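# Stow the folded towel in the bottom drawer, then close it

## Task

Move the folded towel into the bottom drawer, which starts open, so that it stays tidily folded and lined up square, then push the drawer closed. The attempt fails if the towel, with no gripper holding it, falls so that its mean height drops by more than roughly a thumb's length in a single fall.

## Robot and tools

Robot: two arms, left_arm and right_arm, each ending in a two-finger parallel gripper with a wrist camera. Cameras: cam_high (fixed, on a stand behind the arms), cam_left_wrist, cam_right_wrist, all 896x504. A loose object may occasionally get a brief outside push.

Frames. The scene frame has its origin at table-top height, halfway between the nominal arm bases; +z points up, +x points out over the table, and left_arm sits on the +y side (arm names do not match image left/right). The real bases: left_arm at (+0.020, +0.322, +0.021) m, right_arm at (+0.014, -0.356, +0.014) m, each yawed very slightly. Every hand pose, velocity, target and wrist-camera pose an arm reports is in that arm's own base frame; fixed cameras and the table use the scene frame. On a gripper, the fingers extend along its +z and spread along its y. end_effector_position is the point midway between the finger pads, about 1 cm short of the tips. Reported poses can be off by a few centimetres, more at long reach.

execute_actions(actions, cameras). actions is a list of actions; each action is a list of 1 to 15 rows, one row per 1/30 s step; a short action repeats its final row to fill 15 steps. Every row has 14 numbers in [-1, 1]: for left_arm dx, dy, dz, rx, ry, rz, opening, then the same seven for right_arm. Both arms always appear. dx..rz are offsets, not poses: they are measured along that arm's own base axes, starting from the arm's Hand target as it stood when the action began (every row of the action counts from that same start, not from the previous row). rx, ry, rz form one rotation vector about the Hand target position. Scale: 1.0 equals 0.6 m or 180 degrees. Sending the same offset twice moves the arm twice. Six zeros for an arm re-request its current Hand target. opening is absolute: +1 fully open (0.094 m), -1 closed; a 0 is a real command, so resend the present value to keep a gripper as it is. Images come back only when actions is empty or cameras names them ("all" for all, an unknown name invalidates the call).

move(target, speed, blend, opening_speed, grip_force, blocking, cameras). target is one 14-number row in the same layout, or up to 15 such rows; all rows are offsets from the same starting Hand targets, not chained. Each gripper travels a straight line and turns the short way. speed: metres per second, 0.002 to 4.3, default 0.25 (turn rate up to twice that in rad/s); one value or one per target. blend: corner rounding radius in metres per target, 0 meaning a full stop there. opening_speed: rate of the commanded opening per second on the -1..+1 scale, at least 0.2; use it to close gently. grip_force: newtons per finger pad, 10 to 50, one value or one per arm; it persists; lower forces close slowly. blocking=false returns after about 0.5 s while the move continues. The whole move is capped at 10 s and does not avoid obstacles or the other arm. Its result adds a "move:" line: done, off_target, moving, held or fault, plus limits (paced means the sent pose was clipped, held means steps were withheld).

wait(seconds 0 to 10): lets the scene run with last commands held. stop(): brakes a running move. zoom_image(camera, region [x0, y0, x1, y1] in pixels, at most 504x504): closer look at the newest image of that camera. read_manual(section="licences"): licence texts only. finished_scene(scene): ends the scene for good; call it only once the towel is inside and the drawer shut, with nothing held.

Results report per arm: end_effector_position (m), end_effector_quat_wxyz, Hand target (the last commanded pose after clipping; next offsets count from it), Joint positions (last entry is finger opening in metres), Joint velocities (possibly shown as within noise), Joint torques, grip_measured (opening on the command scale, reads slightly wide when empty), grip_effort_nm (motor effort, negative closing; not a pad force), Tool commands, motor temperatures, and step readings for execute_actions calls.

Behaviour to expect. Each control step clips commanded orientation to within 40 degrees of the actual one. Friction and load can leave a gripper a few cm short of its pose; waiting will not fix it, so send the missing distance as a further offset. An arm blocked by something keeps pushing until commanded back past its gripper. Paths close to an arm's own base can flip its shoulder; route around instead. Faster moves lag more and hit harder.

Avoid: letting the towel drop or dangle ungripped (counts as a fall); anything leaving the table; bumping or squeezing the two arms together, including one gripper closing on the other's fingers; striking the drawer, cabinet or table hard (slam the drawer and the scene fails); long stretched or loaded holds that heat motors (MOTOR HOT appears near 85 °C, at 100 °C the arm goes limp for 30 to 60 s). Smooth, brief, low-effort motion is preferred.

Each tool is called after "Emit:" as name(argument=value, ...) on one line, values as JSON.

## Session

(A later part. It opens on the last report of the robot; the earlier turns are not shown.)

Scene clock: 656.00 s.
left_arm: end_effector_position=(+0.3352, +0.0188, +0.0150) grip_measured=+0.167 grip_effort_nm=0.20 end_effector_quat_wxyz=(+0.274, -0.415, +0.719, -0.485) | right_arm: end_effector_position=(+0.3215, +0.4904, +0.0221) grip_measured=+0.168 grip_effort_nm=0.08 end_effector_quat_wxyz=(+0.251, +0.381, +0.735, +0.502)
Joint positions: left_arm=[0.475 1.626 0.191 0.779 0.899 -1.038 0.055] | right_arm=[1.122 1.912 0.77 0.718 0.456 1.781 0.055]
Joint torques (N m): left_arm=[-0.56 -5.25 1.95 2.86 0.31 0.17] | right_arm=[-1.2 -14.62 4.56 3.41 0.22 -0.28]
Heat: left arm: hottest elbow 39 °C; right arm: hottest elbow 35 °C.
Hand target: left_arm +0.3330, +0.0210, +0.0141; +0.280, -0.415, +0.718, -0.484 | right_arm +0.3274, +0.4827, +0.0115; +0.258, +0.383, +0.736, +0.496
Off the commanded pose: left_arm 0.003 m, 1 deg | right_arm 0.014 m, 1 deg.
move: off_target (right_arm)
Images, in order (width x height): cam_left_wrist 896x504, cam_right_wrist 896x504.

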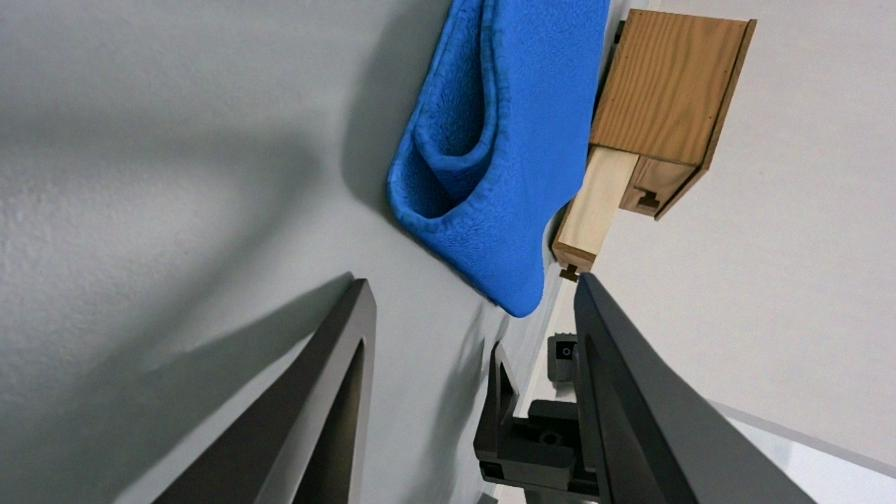

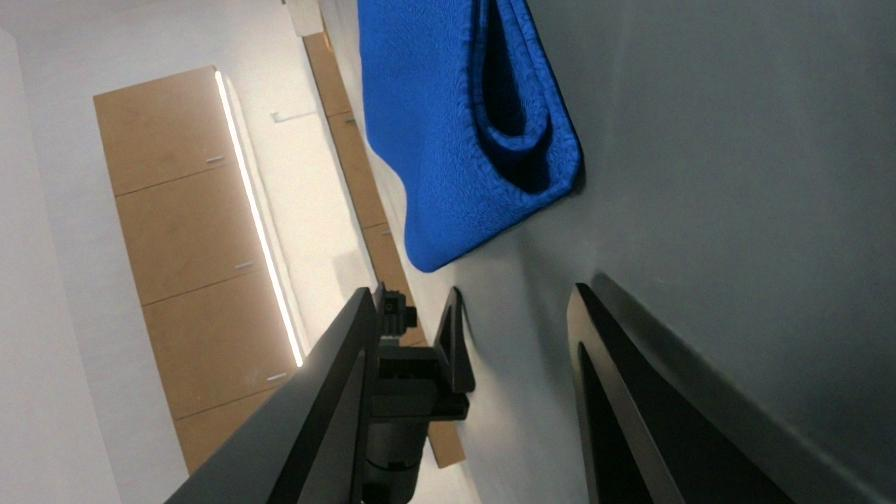

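Emit:
move(target=[0.065, -0.0375, 0.0017, 0, 0, 0, 0.17, 0.0615, 0.043, -0.005, 0, 0, 0, 0.17], speed=0.06, cameras=["all"])

Scene clock: 669.10 s.
left_arm: end_effector_position=(+0.3630, -0.0009, +0.0146) grip_measured=+0.167 grip_effort_nm=0.19 end_effector_quat_wxyz=(+0.276, -0.419, +0.718, -0.482) | right_arm: end_effector_position=(+0.3522, +0.5029, +0.0144) grip_measured=+0.168 grip_effort_nm=0.08 end_effector_quat_wxyz=(+0.253, +0.382, +0.734, +0.501)
Joint positions: left_arm=[0.343 1.672 0.225 0.877 0.78 -1.157 0.055] | right_arm=[1.076 1.97 0.846 0.707 0.419 1.76 0.055]
Joint torques (N m): left_arm=[-2.61 -5.13 4.1 2.74 -0.09 0.05] | right_arm=[-1.08 -15.21 7.88 1.55 0.04 -0.25]
Heat: left arm: hottest elbow 37 °C; right arm: hottest shoulder 35 °C.
Hand target: left_arm +0.3721, -0.0014, +0.0151; +0.280, -0.415, +0.718, -0.484 | right_arm +0.3643, +0.5087, +0.0086; +0.258, +0.383, +0.735, +0.496
Off the commanded pose: left_arm 0.009 m, 1 deg | right_arm 0.015 m, 1 deg.
move: off_target (right_arm)

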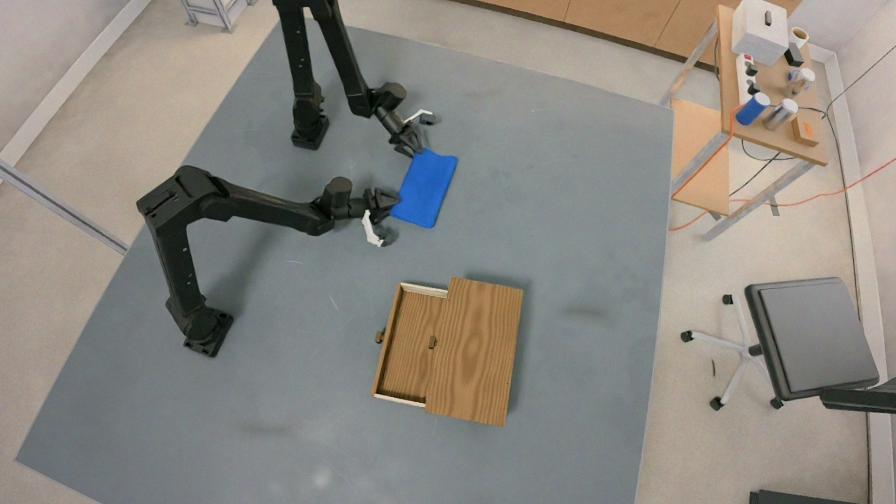

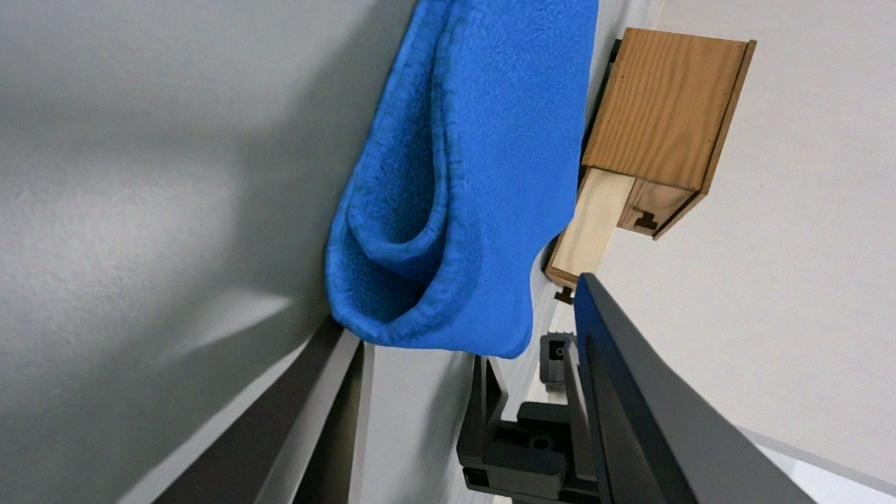

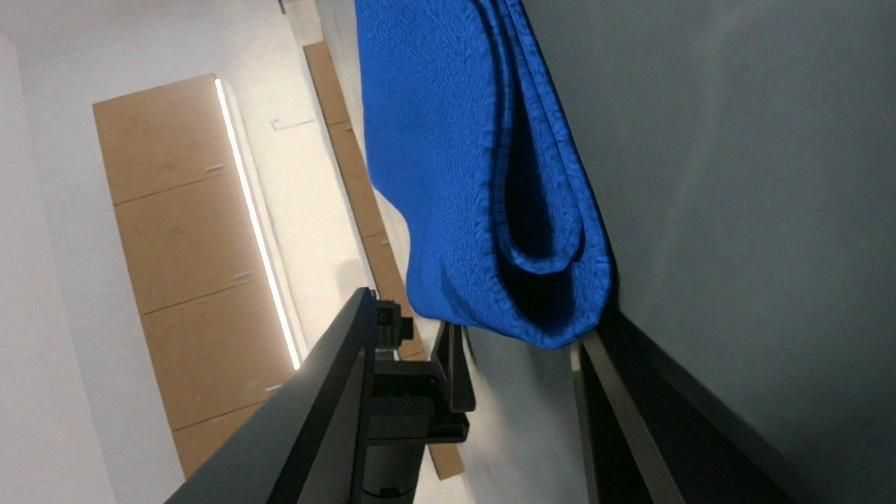

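Emit:
move(target=[0.055, -0.0235, 0.0007, 0, 0, 0, 0.17, 0.0545, 0.0455, 0.002, 0, 0, 0, 0.17], speed=0.06, cameras=["all"])

Scene clock: 678.30 s.
left_arm: end_effector_position=(+0.3951, -0.0140, +0.0151) grip_measured=+0.167 grip_effort_nm=0.20 end_effector_quat_wxyz=(+0.276, -0.419, +0.719, -0.481) | right_arm: end_effector_position=(+0.3834, +0.5298, +0.0148) grip_measured=+0.168 grip_effort_nm=0.08 end_effector_quat_wxyz=(+0.253, +0.382, +0.735, +0.500)
Joint positions: left_arm=[0.255 1.705 0.293 0.883 0.703 -1.217 0.055] | right_arm=[1.047 2.02 0.964 0.642 0.392 1.747 0.055]
Joint torques (N m): left_arm=[-3.08 -5.89 4.66 2.85 -0.13 0.03] | right_arm=[-1.08 -16.91 8.7 1.99 0.03 -0.26]
Heat: left arm: hottest elbow 37 °C; right arm: hottest shoulder 35 °C.
Hand target: left_arm +0.4051, -0.0155, +0.0156; +0.280, -0.415, +0.718, -0.484 | right_arm +0.3971, +0.5358, +0.0096; +0.258, +0.383, +0.736, +0.496
Off the commanded pose: left_arm 0.010 m, 1 deg | right_arm 0.016 m, 1 deg.
move: off_target (right_arm)

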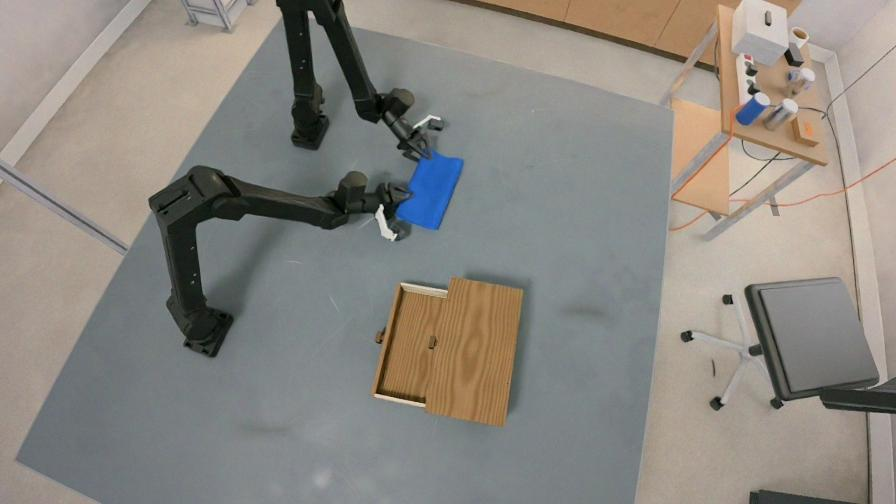

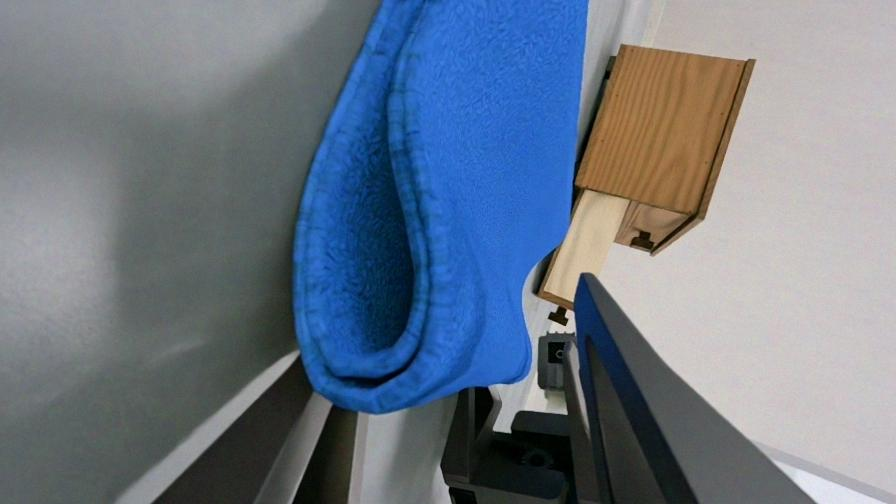

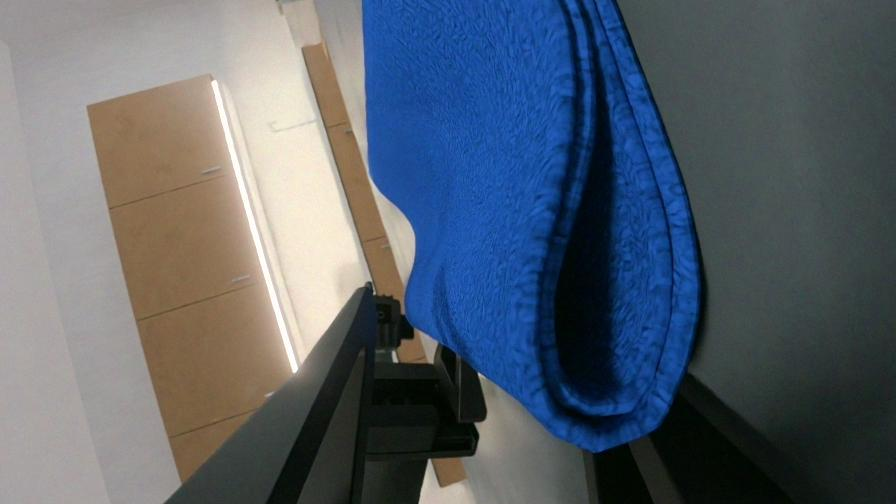

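Emit:
move(target=[0, 0, 0, 0, 0, 0, -0.95, 0, 0, 0, 0, 0, 0, -0.95], speed=0.06, opening_speed=0.7, grip_force=35, cameras=["all"])

Scene clock: 686.20 s.
left_arm: end_effector_position=(+0.3943, -0.0141, +0.0117) grip_measured=-0.793 grip_effort_nm=-0.68 end_effector_quat_wxyz=(+0.273, -0.423, +0.719, -0.479) | right_arm: end_effector_position=(+0.3832, +0.5295, +0.0129) grip_measured=-0.809 grip_effort_nm=-0.76 end_effector_quat_wxyz=(+0.253, +0.382, +0.736, +0.499)
Joint positions: left_arm=[0.253 1.714 0.293 0.883 0.699 -1.218 0.01] | right_arm=[1.047 2.023 0.964 0.642 0.392 1.747 0.009]
Joint torques (N m): left_arm=[-2.55 -6.95 4.55 2.74 0 0.05] | right_arm=[-1.03 -17.38 8.79 1.87 0.05 -0.26]
Heat: left arm: hottest elbow 36 °C; right arm: hottest elbow 36 °C.
Hand target: left_arm +0.4051, -0.0155, +0.0156; +0.280, -0.415, +0.718, -0.484 | right_arm +0.3971, +0.5358, +0.0098; +0.258, +0.383, +0.735, +0.496
Off the commanded pose: left_arm 0.012 m, 1 deg | right_arm 0.016 m, 1 deg.
grip_force (N): 35, 35
move: off_target (left_arm, right_arm)

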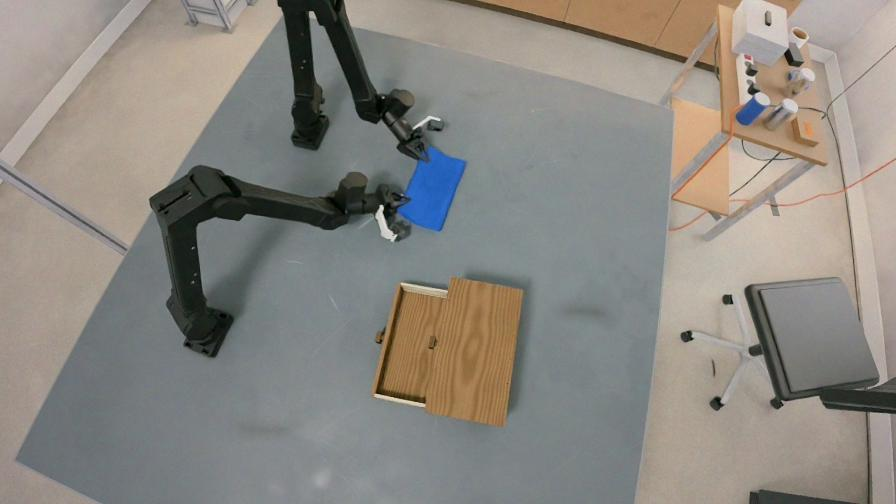

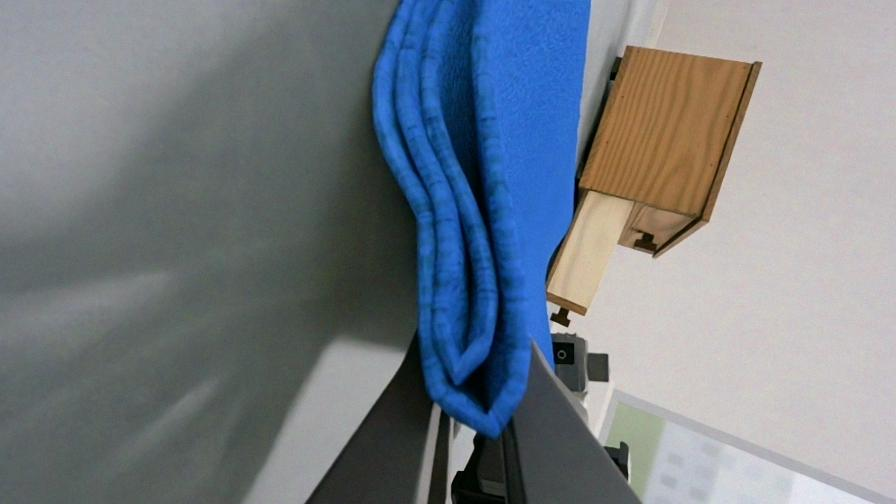

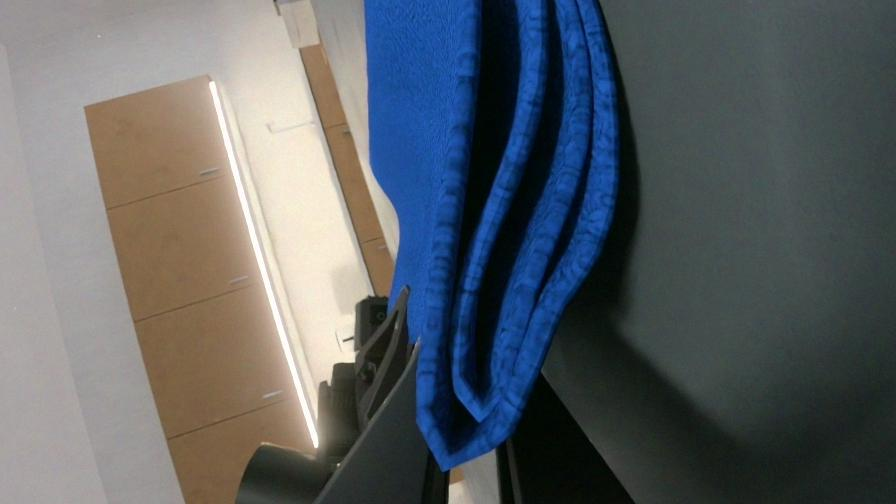

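Emit:
move(target=[0.1, -0.003, 0.2, 0, 0, 0, -0.95, 0.1, 0.0016, 0.2, 0, 0, 0, -0.95], speed=0.1, cameras=["all"])

Scene clock: 701.20 s.
left_arm: end_effector_position=(+0.4452, -0.0166, +0.1086) grip_measured=-0.796 grip_effort_nm=-0.72 end_effector_quat_wxyz=(+0.261, -0.431, +0.722, -0.475) | right_arm: end_effector_position=(+0.4381, +0.5293, +0.0996) grip_measured=-0.810 grip_effort_nm=-0.77 end_effector_quat_wxyz=(+0.249, +0.383, +0.750, +0.479)
Joint positions: left_arm=[0.205 1.362 0.477 0.336 0.656 -1.25 0.01] | right_arm=[0.956 1.867 1.088 0.326 0.305 1.709 0.009]
Joint torques (N m): left_arm=[-2.32 -8.53 10.77 1.76 0.02 0.04] | right_arm=[-0.5 -20.72 11.45 1.58 0.12 -0.27]
Heat: left arm: hottest elbow 36 °C; right arm: hottest elbow 36 °C.
Hand target: left_arm +0.4651, -0.0172, +0.1355; +0.280, -0.415, +0.718, -0.484 | right_arm +0.4569, +0.5369, +0.1297; +0.258, +0.383, +0.735, +0.496
Off the commanded pose: left_arm 0.034 m, 3 deg | right_arm 0.036 m, 3 deg.
grip_force (N): 35, 35
move: off_target (left_arm, right_arm)

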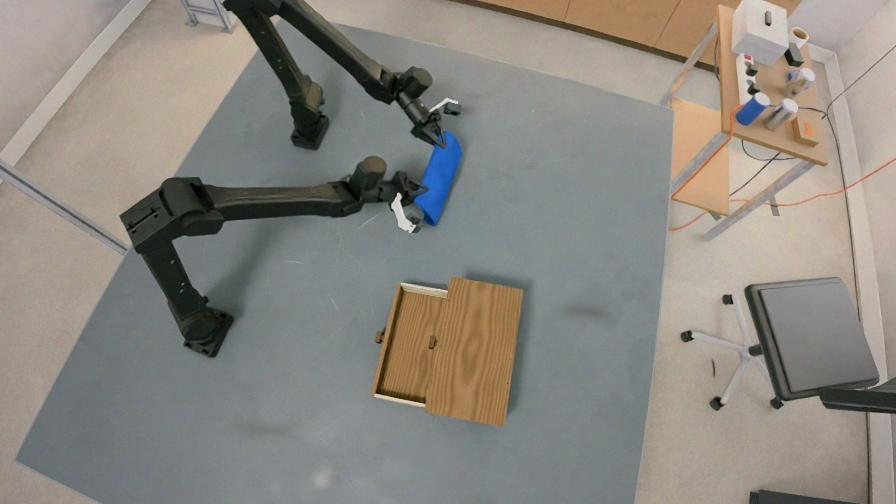

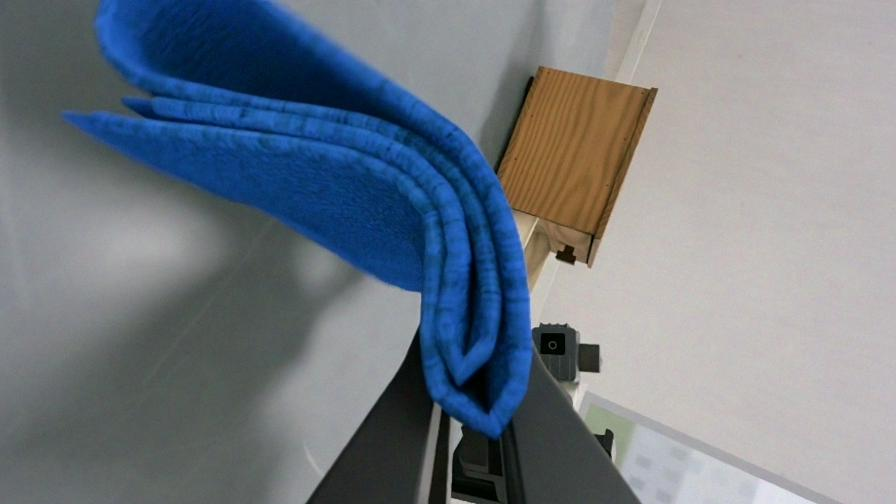

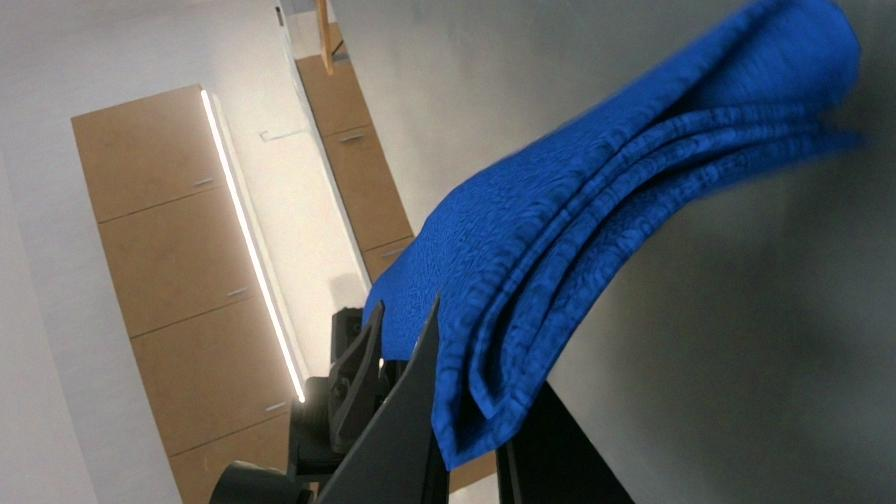

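Emit:
move(target=[[0, 0, 0.1917, 0, 0, 0, -0.95, 0, 0, 0.2183, 0, 0, 0, -0.95], [0.1287, -0.7833, 0.1917, 0, 0, 0, -0.95, 0.1783, -0.7695, 0.2183, 0, 0, 0, -0.95]], speed=[0.15, 0.2], blend=[0.06, 0], cameras=["all"])

Scene clock: 816.43 s.
left_arm: end_effector_position=(+0.5293, -0.4727, +0.2226) grip_measured=-0.797 grip_effort_nm=-0.72 end_effector_quat_wxyz=(+0.276, -0.416, +0.731, -0.466) | right_arm: end_effector_position=(+0.5487, +0.0806, +0.2461) grip_measured=-0.810 grip_effort_nm=-0.77 end_effector_quat_wxyz=(+0.247, +0.389, +0.737, +0.494)
Joint positions: left_arm=[-0.788 1.721 1.265 0.015 -0.244 -1.667 0.01] | right_arm=[-0.03 1.361 0.911 -0.039 -0.593 1.303 0.009]
Joint torques (N m): left_arm=[-2.14 -13.63 14.27 1.92 -0.3 0.04] | right_arm=[-1.85 -11.58 12.96 1.99 -0.37 -0.33]
Heat: left arm: hottest elbow 42 °C; right arm: hottest elbow 41 °C.
Hand target: left_arm +0.5423, -0.4872, +0.2507; +0.280, -0.415, +0.718, -0.484 | right_arm +0.5638, +0.0752, +0.2607; +0.258, +0.383, +0.735, +0.496
Off the commanded pose: left_arm 0.034 m, 3 deg | right_arm 0.022 m, 2 deg.
grip_force (N): 35, 35
move: off_target (left_arm, right_arm)

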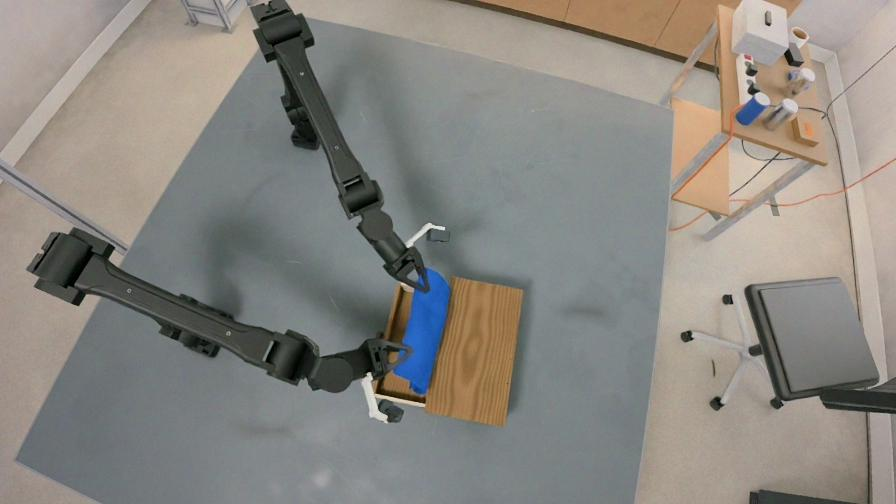

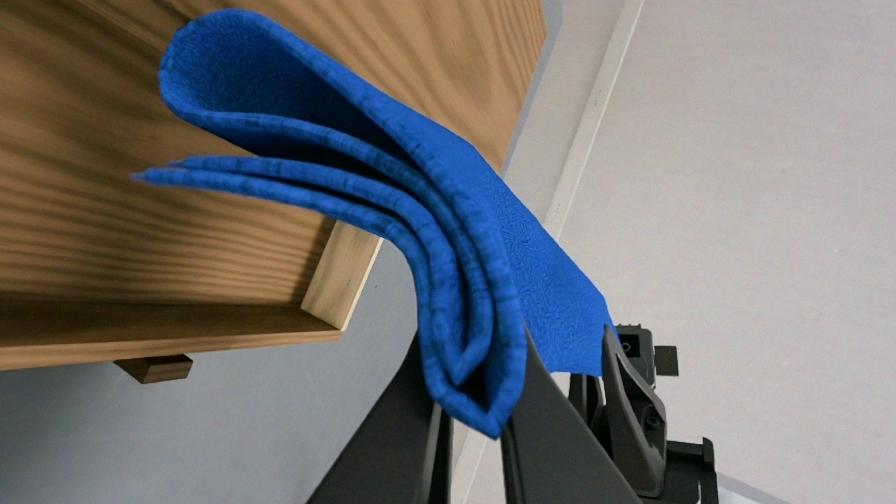

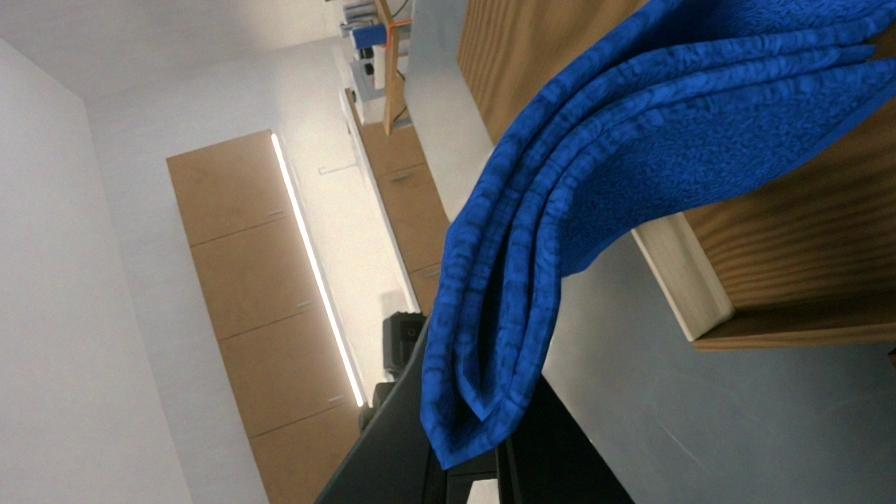

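Emit:
zoom_image(camera="cam_right_wrist", region=[560, 160, 896, 400])

Emit:
zoom_image(camera="cam_left_wrist", region=[0, 200, 420, 420])

Emit:
zoom_image(camera="cam_high", region=[340, 220, 560, 450])

Scaled by 1.500 from the camera's 896x504 image, which has a finer 1280x720 frame.

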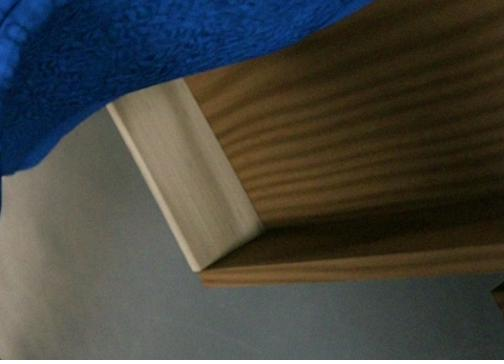

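Scaled by 1.200 from the camera's 896x504 image, which has a finer 1280x720 frame.

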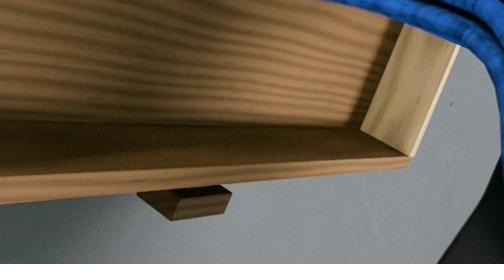

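Scaled by 2.191 from the camera's 896x504 image, which has a finer 1280x720 frame.

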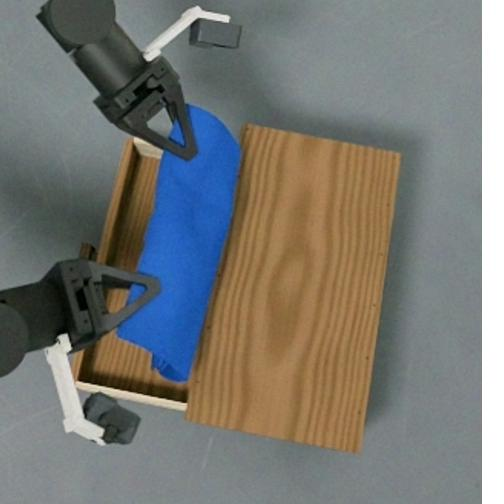

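Emit:
move(target=[-0.0045, -0.0202, -0.1393, 0, 0, 0, -0.95, -0.0095, -0.0185, -0.1833, 0, 0, 0, -0.95], speed=0.12, cameras=["all"])

Scene clock: 920.57 s.
left_arm: end_effector_position=(+0.5466, -0.4872, +0.1679) grip_measured=-0.797 grip_effort_nm=-0.72 end_effector_quat_wxyz=(+0.284, -0.420, +0.721, -0.473) | right_arm: end_effector_position=(+0.5565, +0.0675, +0.1569) grip_measured=-0.810 grip_effort_nm=-0.77 end_effector_quat_wxyz=(+0.254, +0.386, +0.735, +0.496)
Joint positions: left_arm=[-0.79 1.847 1.265 0.164 -0.265 -1.673 0.01] | right_arm=[-0.058 1.532 0.803 0.246 -0.614 1.287 0.009]
Joint torques (N m): left_arm=[-3.43 -14.97 8.01 3.47 -0.19 0.02] | right_arm=[-0.38 -12.28 7.5 3.66 -0.49 -0.31]
Motor temperatures (°C): left_arm=[30 31 58 26 29 25 31] | right_arm=[31 35 49 26 28 29 32]
Heat: left arm: hottest elbow 58 °C; right arm: hottest elbow 49 °C.
Hand target: left_arm +0.5396, -0.4992, +0.1668; +0.280, -0.415, +0.718, -0.484 | right_arm +0.5581, +0.0641, +0.1506; +0.258, +0.383, +0.735, +0.496
Off the commanded pose: left_arm 0.014 m, 2 deg | right_arm 0.007 m, 1 deg.
grip_force (N): 35, 35
move: off_target (left_arm)

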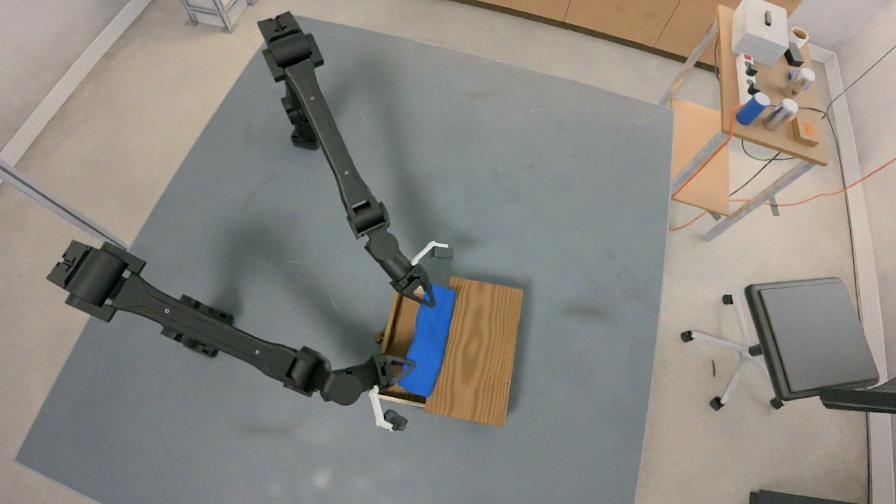

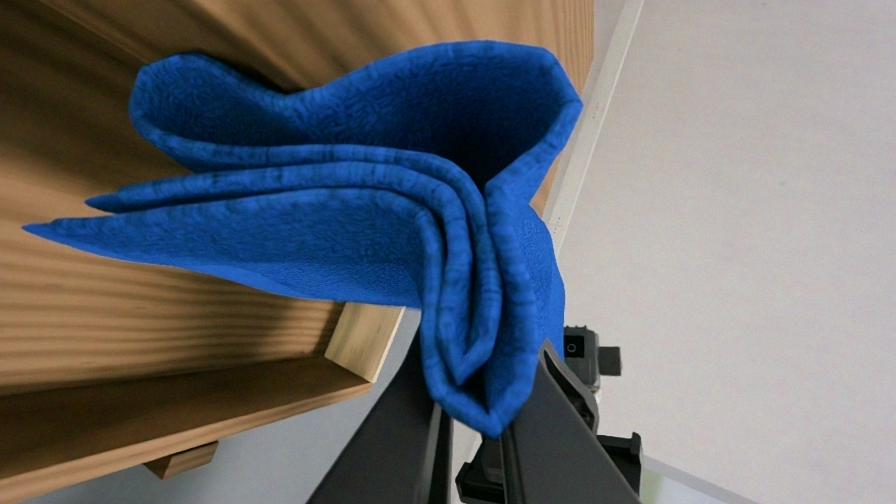

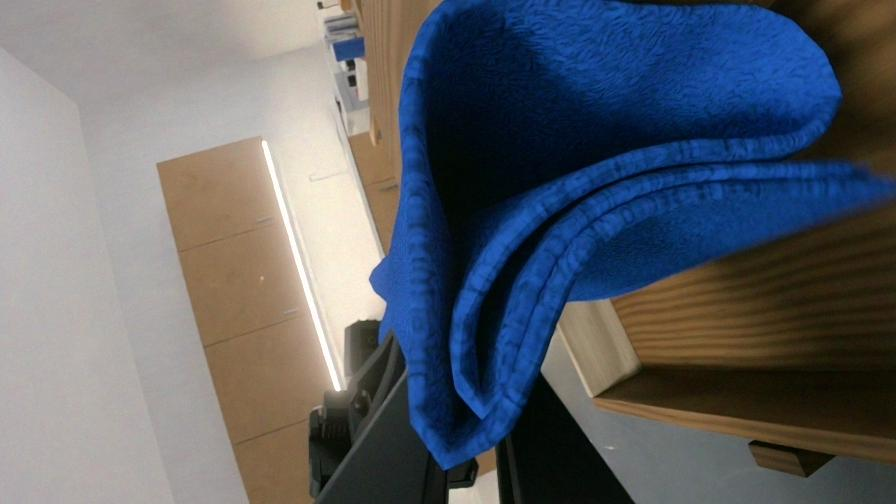

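Emit:
move(target=[[0, 0, 0.06, 0, 0, 0, -0.95, 0, 0, 0.06, 0, 0, 0, -0.95], [-0.058, 0.0, 0.15, 0, 0, 0, -0.95, -0.058, 0.0, 0.15, 0, 0, 0, -0.95]], speed=0.12, blend=[0.02, 0], cameras=["all"])

Scene clock: 932.90 s.
left_arm: end_effector_position=(+0.5097, -0.4877, +0.2249) grip_measured=-0.797 grip_effort_nm=-0.73 end_effector_quat_wxyz=(+0.281, -0.420, +0.729, -0.462) | right_arm: end_effector_position=(+0.5184, +0.0679, +0.2234) grip_measured=-0.810 grip_effort_nm=-0.77 end_effector_quat_wxyz=(+0.246, +0.392, +0.737, +0.492)
Joint positions: left_arm=[-0.837 1.715 1.265 -0.001 -0.305 -1.691 0.01] | right_arm=[-0.063 1.312 0.803 0.003 -0.618 1.286 0.009]
Joint torques (N m): left_arm=[-2.67 -16.15 11.1 1.99 -0.23 0.02] | right_arm=[-0.03 -12.86 10.97 1.96 -0.47 -0.23]
Motor temperatures (°C): left_arm=[30 30 55 26 29 25 31] | right_arm=[31 34 46 26 28 29 32]
Heat: left arm: hottest elbow 55 °C; right arm: hottest elbow 46 °C.
Hand target: left_arm +0.5047, -0.4993, +0.2569; +0.280, -0.415, +0.718, -0.484 | right_arm +0.5233, +0.0640, +0.2407; +0.258, +0.383, +0.735, +0.496
Off the commanded pose: left_arm 0.034 m, 3 deg | right_arm 0.018 m, 2 deg.
grip_force (N): 35, 35
move: off_target (left_arm, right_arm); blend cut to 0.018 m at target 1

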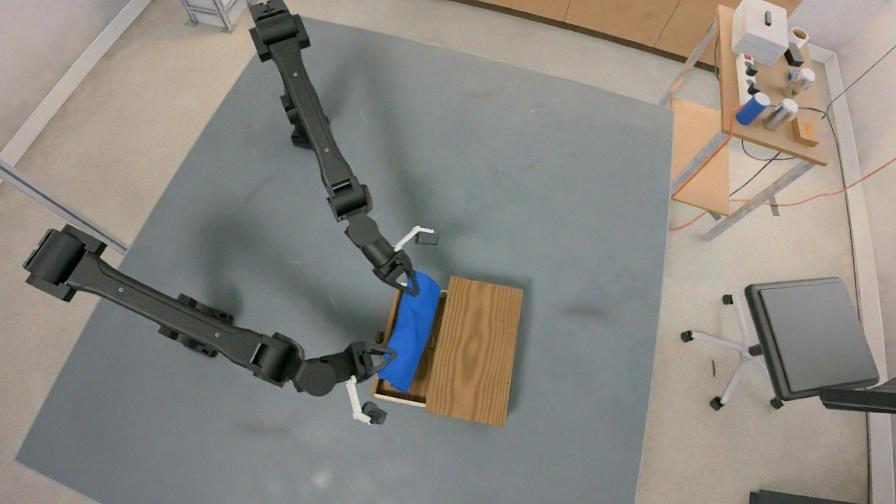

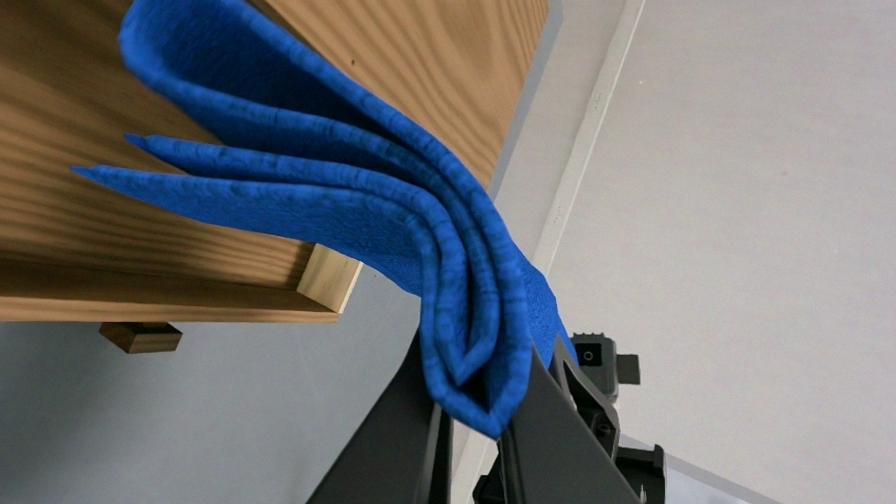

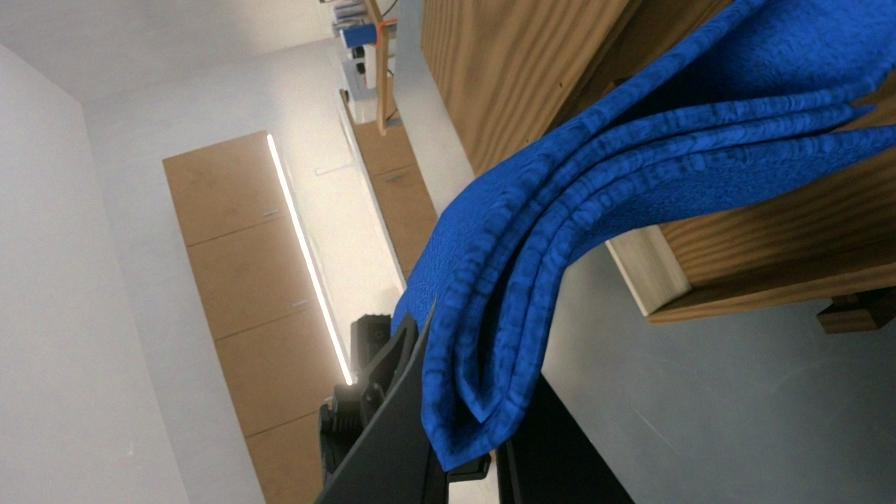

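Emit:
move(target=[-0.0117, 0, -0.215, 0, 0, 0, -0.95, -0.0117, 0, -0.2012, 0, 0, 0, -0.95], speed=0.12, cameras=["all"])

Scene clock: 944.27 s.
left_arm: end_effector_position=(+0.5040, -0.4883, +0.1236) grip_measured=-0.797 grip_effort_nm=-0.72 end_effector_quat_wxyz=(+0.283, -0.420, +0.723, -0.470) | right_arm: end_effector_position=(+0.5150, +0.0682, +0.1239) grip_measured=-0.810 grip_effort_nm=-0.77 end_effector_quat_wxyz=(+0.253, +0.385, +0.737, +0.495)
Joint positions: left_arm=[-0.846 1.857 1.142 0.282 -0.314 -1.697 0.01] | right_arm=[-0.063 1.512 0.66 0.364 -0.62 1.281 0.009]
Joint torques (N m): left_arm=[-2.96 -14.74 7.66 3.48 -0.22 0.04] | right_arm=[-0.5 -10.81 6.72 3.43 -0.46 -0.21]
Heat: left arm: hottest elbow 54 °C; right arm: hottest elbow 45 °C.
Hand target: left_arm +0.4978, -0.4992, +0.1279; +0.280, -0.415, +0.718, -0.484 | right_arm +0.5162, +0.0641, +0.1199; +0.258, +0.383, +0.736, +0.496
Off the commanded pose: left_arm 0.013 m, 2 deg | right_arm 0.006 m, 1 deg.
grip_force (N): 35, 35
move: off_target (left_arm)

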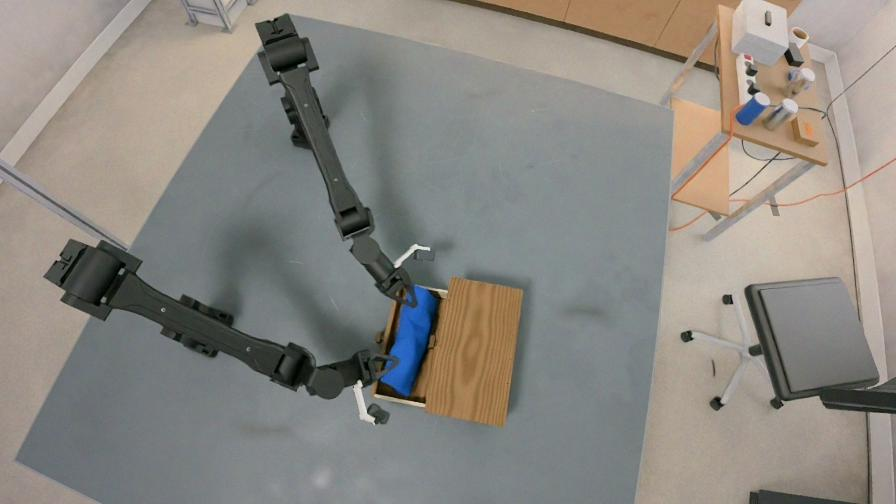

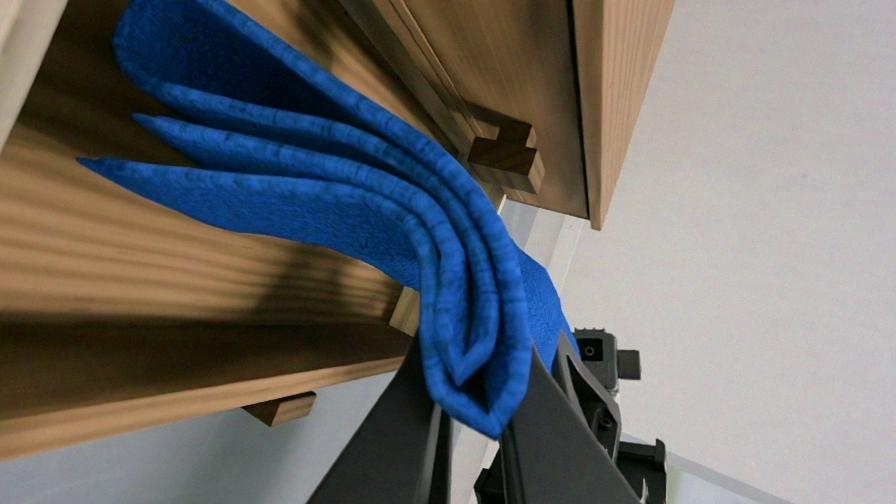

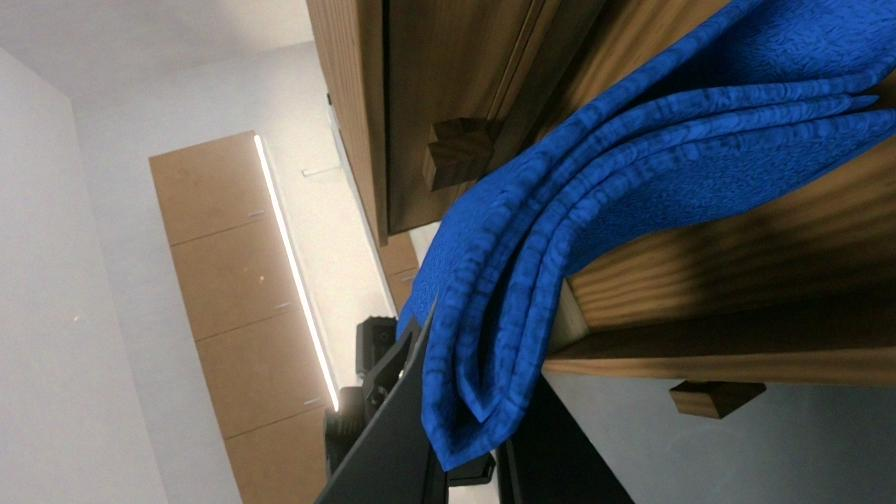

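Emit:
move(target=[0.035, 0, -0.0583, 0, 0, 0, -0.95, 0.03, 0, -0.0583, 0, 0, 0, -0.95], speed=0.08, cameras=["all"])

Scene clock: 959.83 s.
left_arm: end_effector_position=(+0.5090, -0.4907, +0.0781) grip_measured=-0.797 grip_effort_nm=-0.72 end_effector_quat_wxyz=(+0.276, -0.420, +0.730, -0.464) | right_arm: end_effector_position=(+0.5226, +0.0672, +0.0800) grip_measured=-0.810 grip_effort_nm=-0.77 end_effector_quat_wxyz=(+0.245, +0.391, +0.739, +0.491)
Joint positions: left_arm=[-0.838 1.945 1.142 0.353 -0.295 -1.697 0.01] | right_arm=[-0.064 1.644 0.66 0.474 -0.62 1.281 0.009]
Joint torques (N m): left_arm=[-1.26 -15.21 9.18 3.41 -0.02 0.14] | right_arm=[-0.79 -11.93 8.02 3.54 -0.44 -0.24]
Motor temperatures (°C): left_arm=[30 31 50 26 29 25 31] | right_arm=[31 34 43 26 29 29 32]
Heat: left arm: hottest elbow 50 °C; right arm: hottest elbow 43 °C.
Hand target: left_arm +0.5187, -0.4993, +0.0931; +0.280, -0.415, +0.718, -0.484 | right_arm +0.5342, +0.0640, +0.0849; +0.258, +0.383, +0.735, +0.496
Off the commanded pose: left_arm 0.020 m, 3 deg | right_arm 0.013 m, 2 deg.
grip_force (N): 35, 35
move: off_target (left_arm, right_arm)

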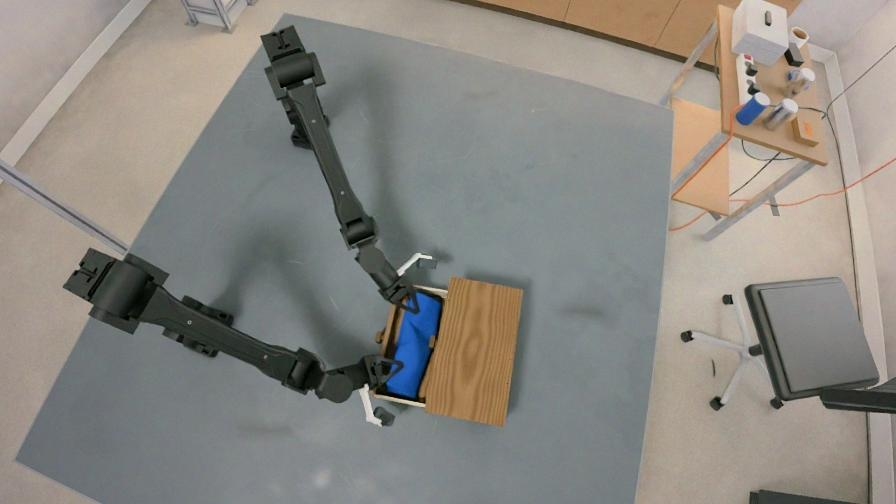

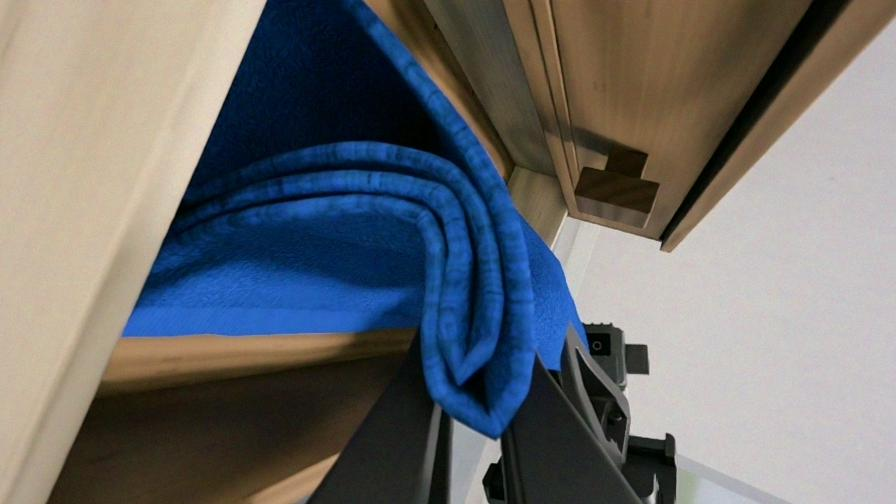

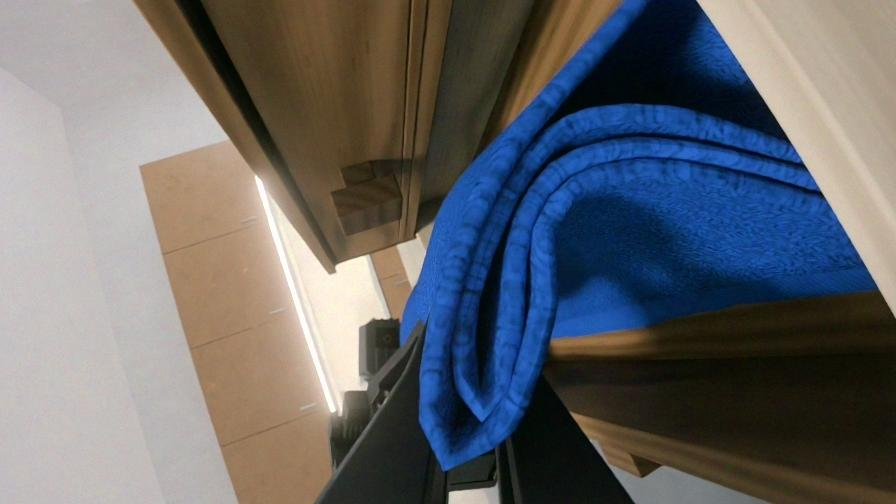

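Emit:
zoom_image(camera="cam_left_wrist", region=[80, 100, 480, 400])

Emit:
zoom_image(camera="cam_right_wrist", region=[500, 50, 896, 400])

Scaled by 1.260 from the camera's 896x504 image, which has a finer 1280x720 frame.

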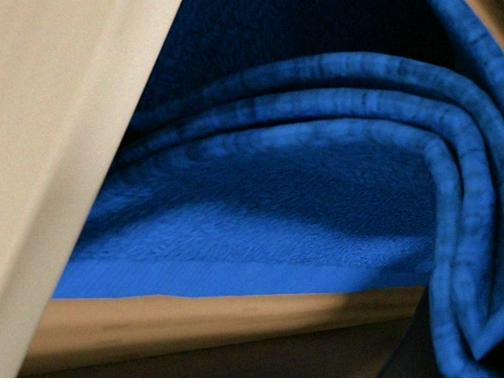

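Scaled by 1.273 from the camera's 896x504 image, which has a finer 1280x720 frame.

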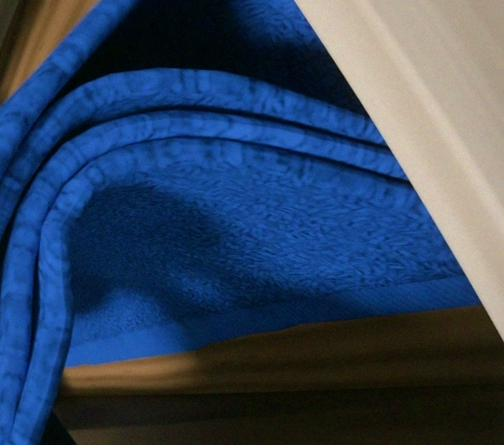

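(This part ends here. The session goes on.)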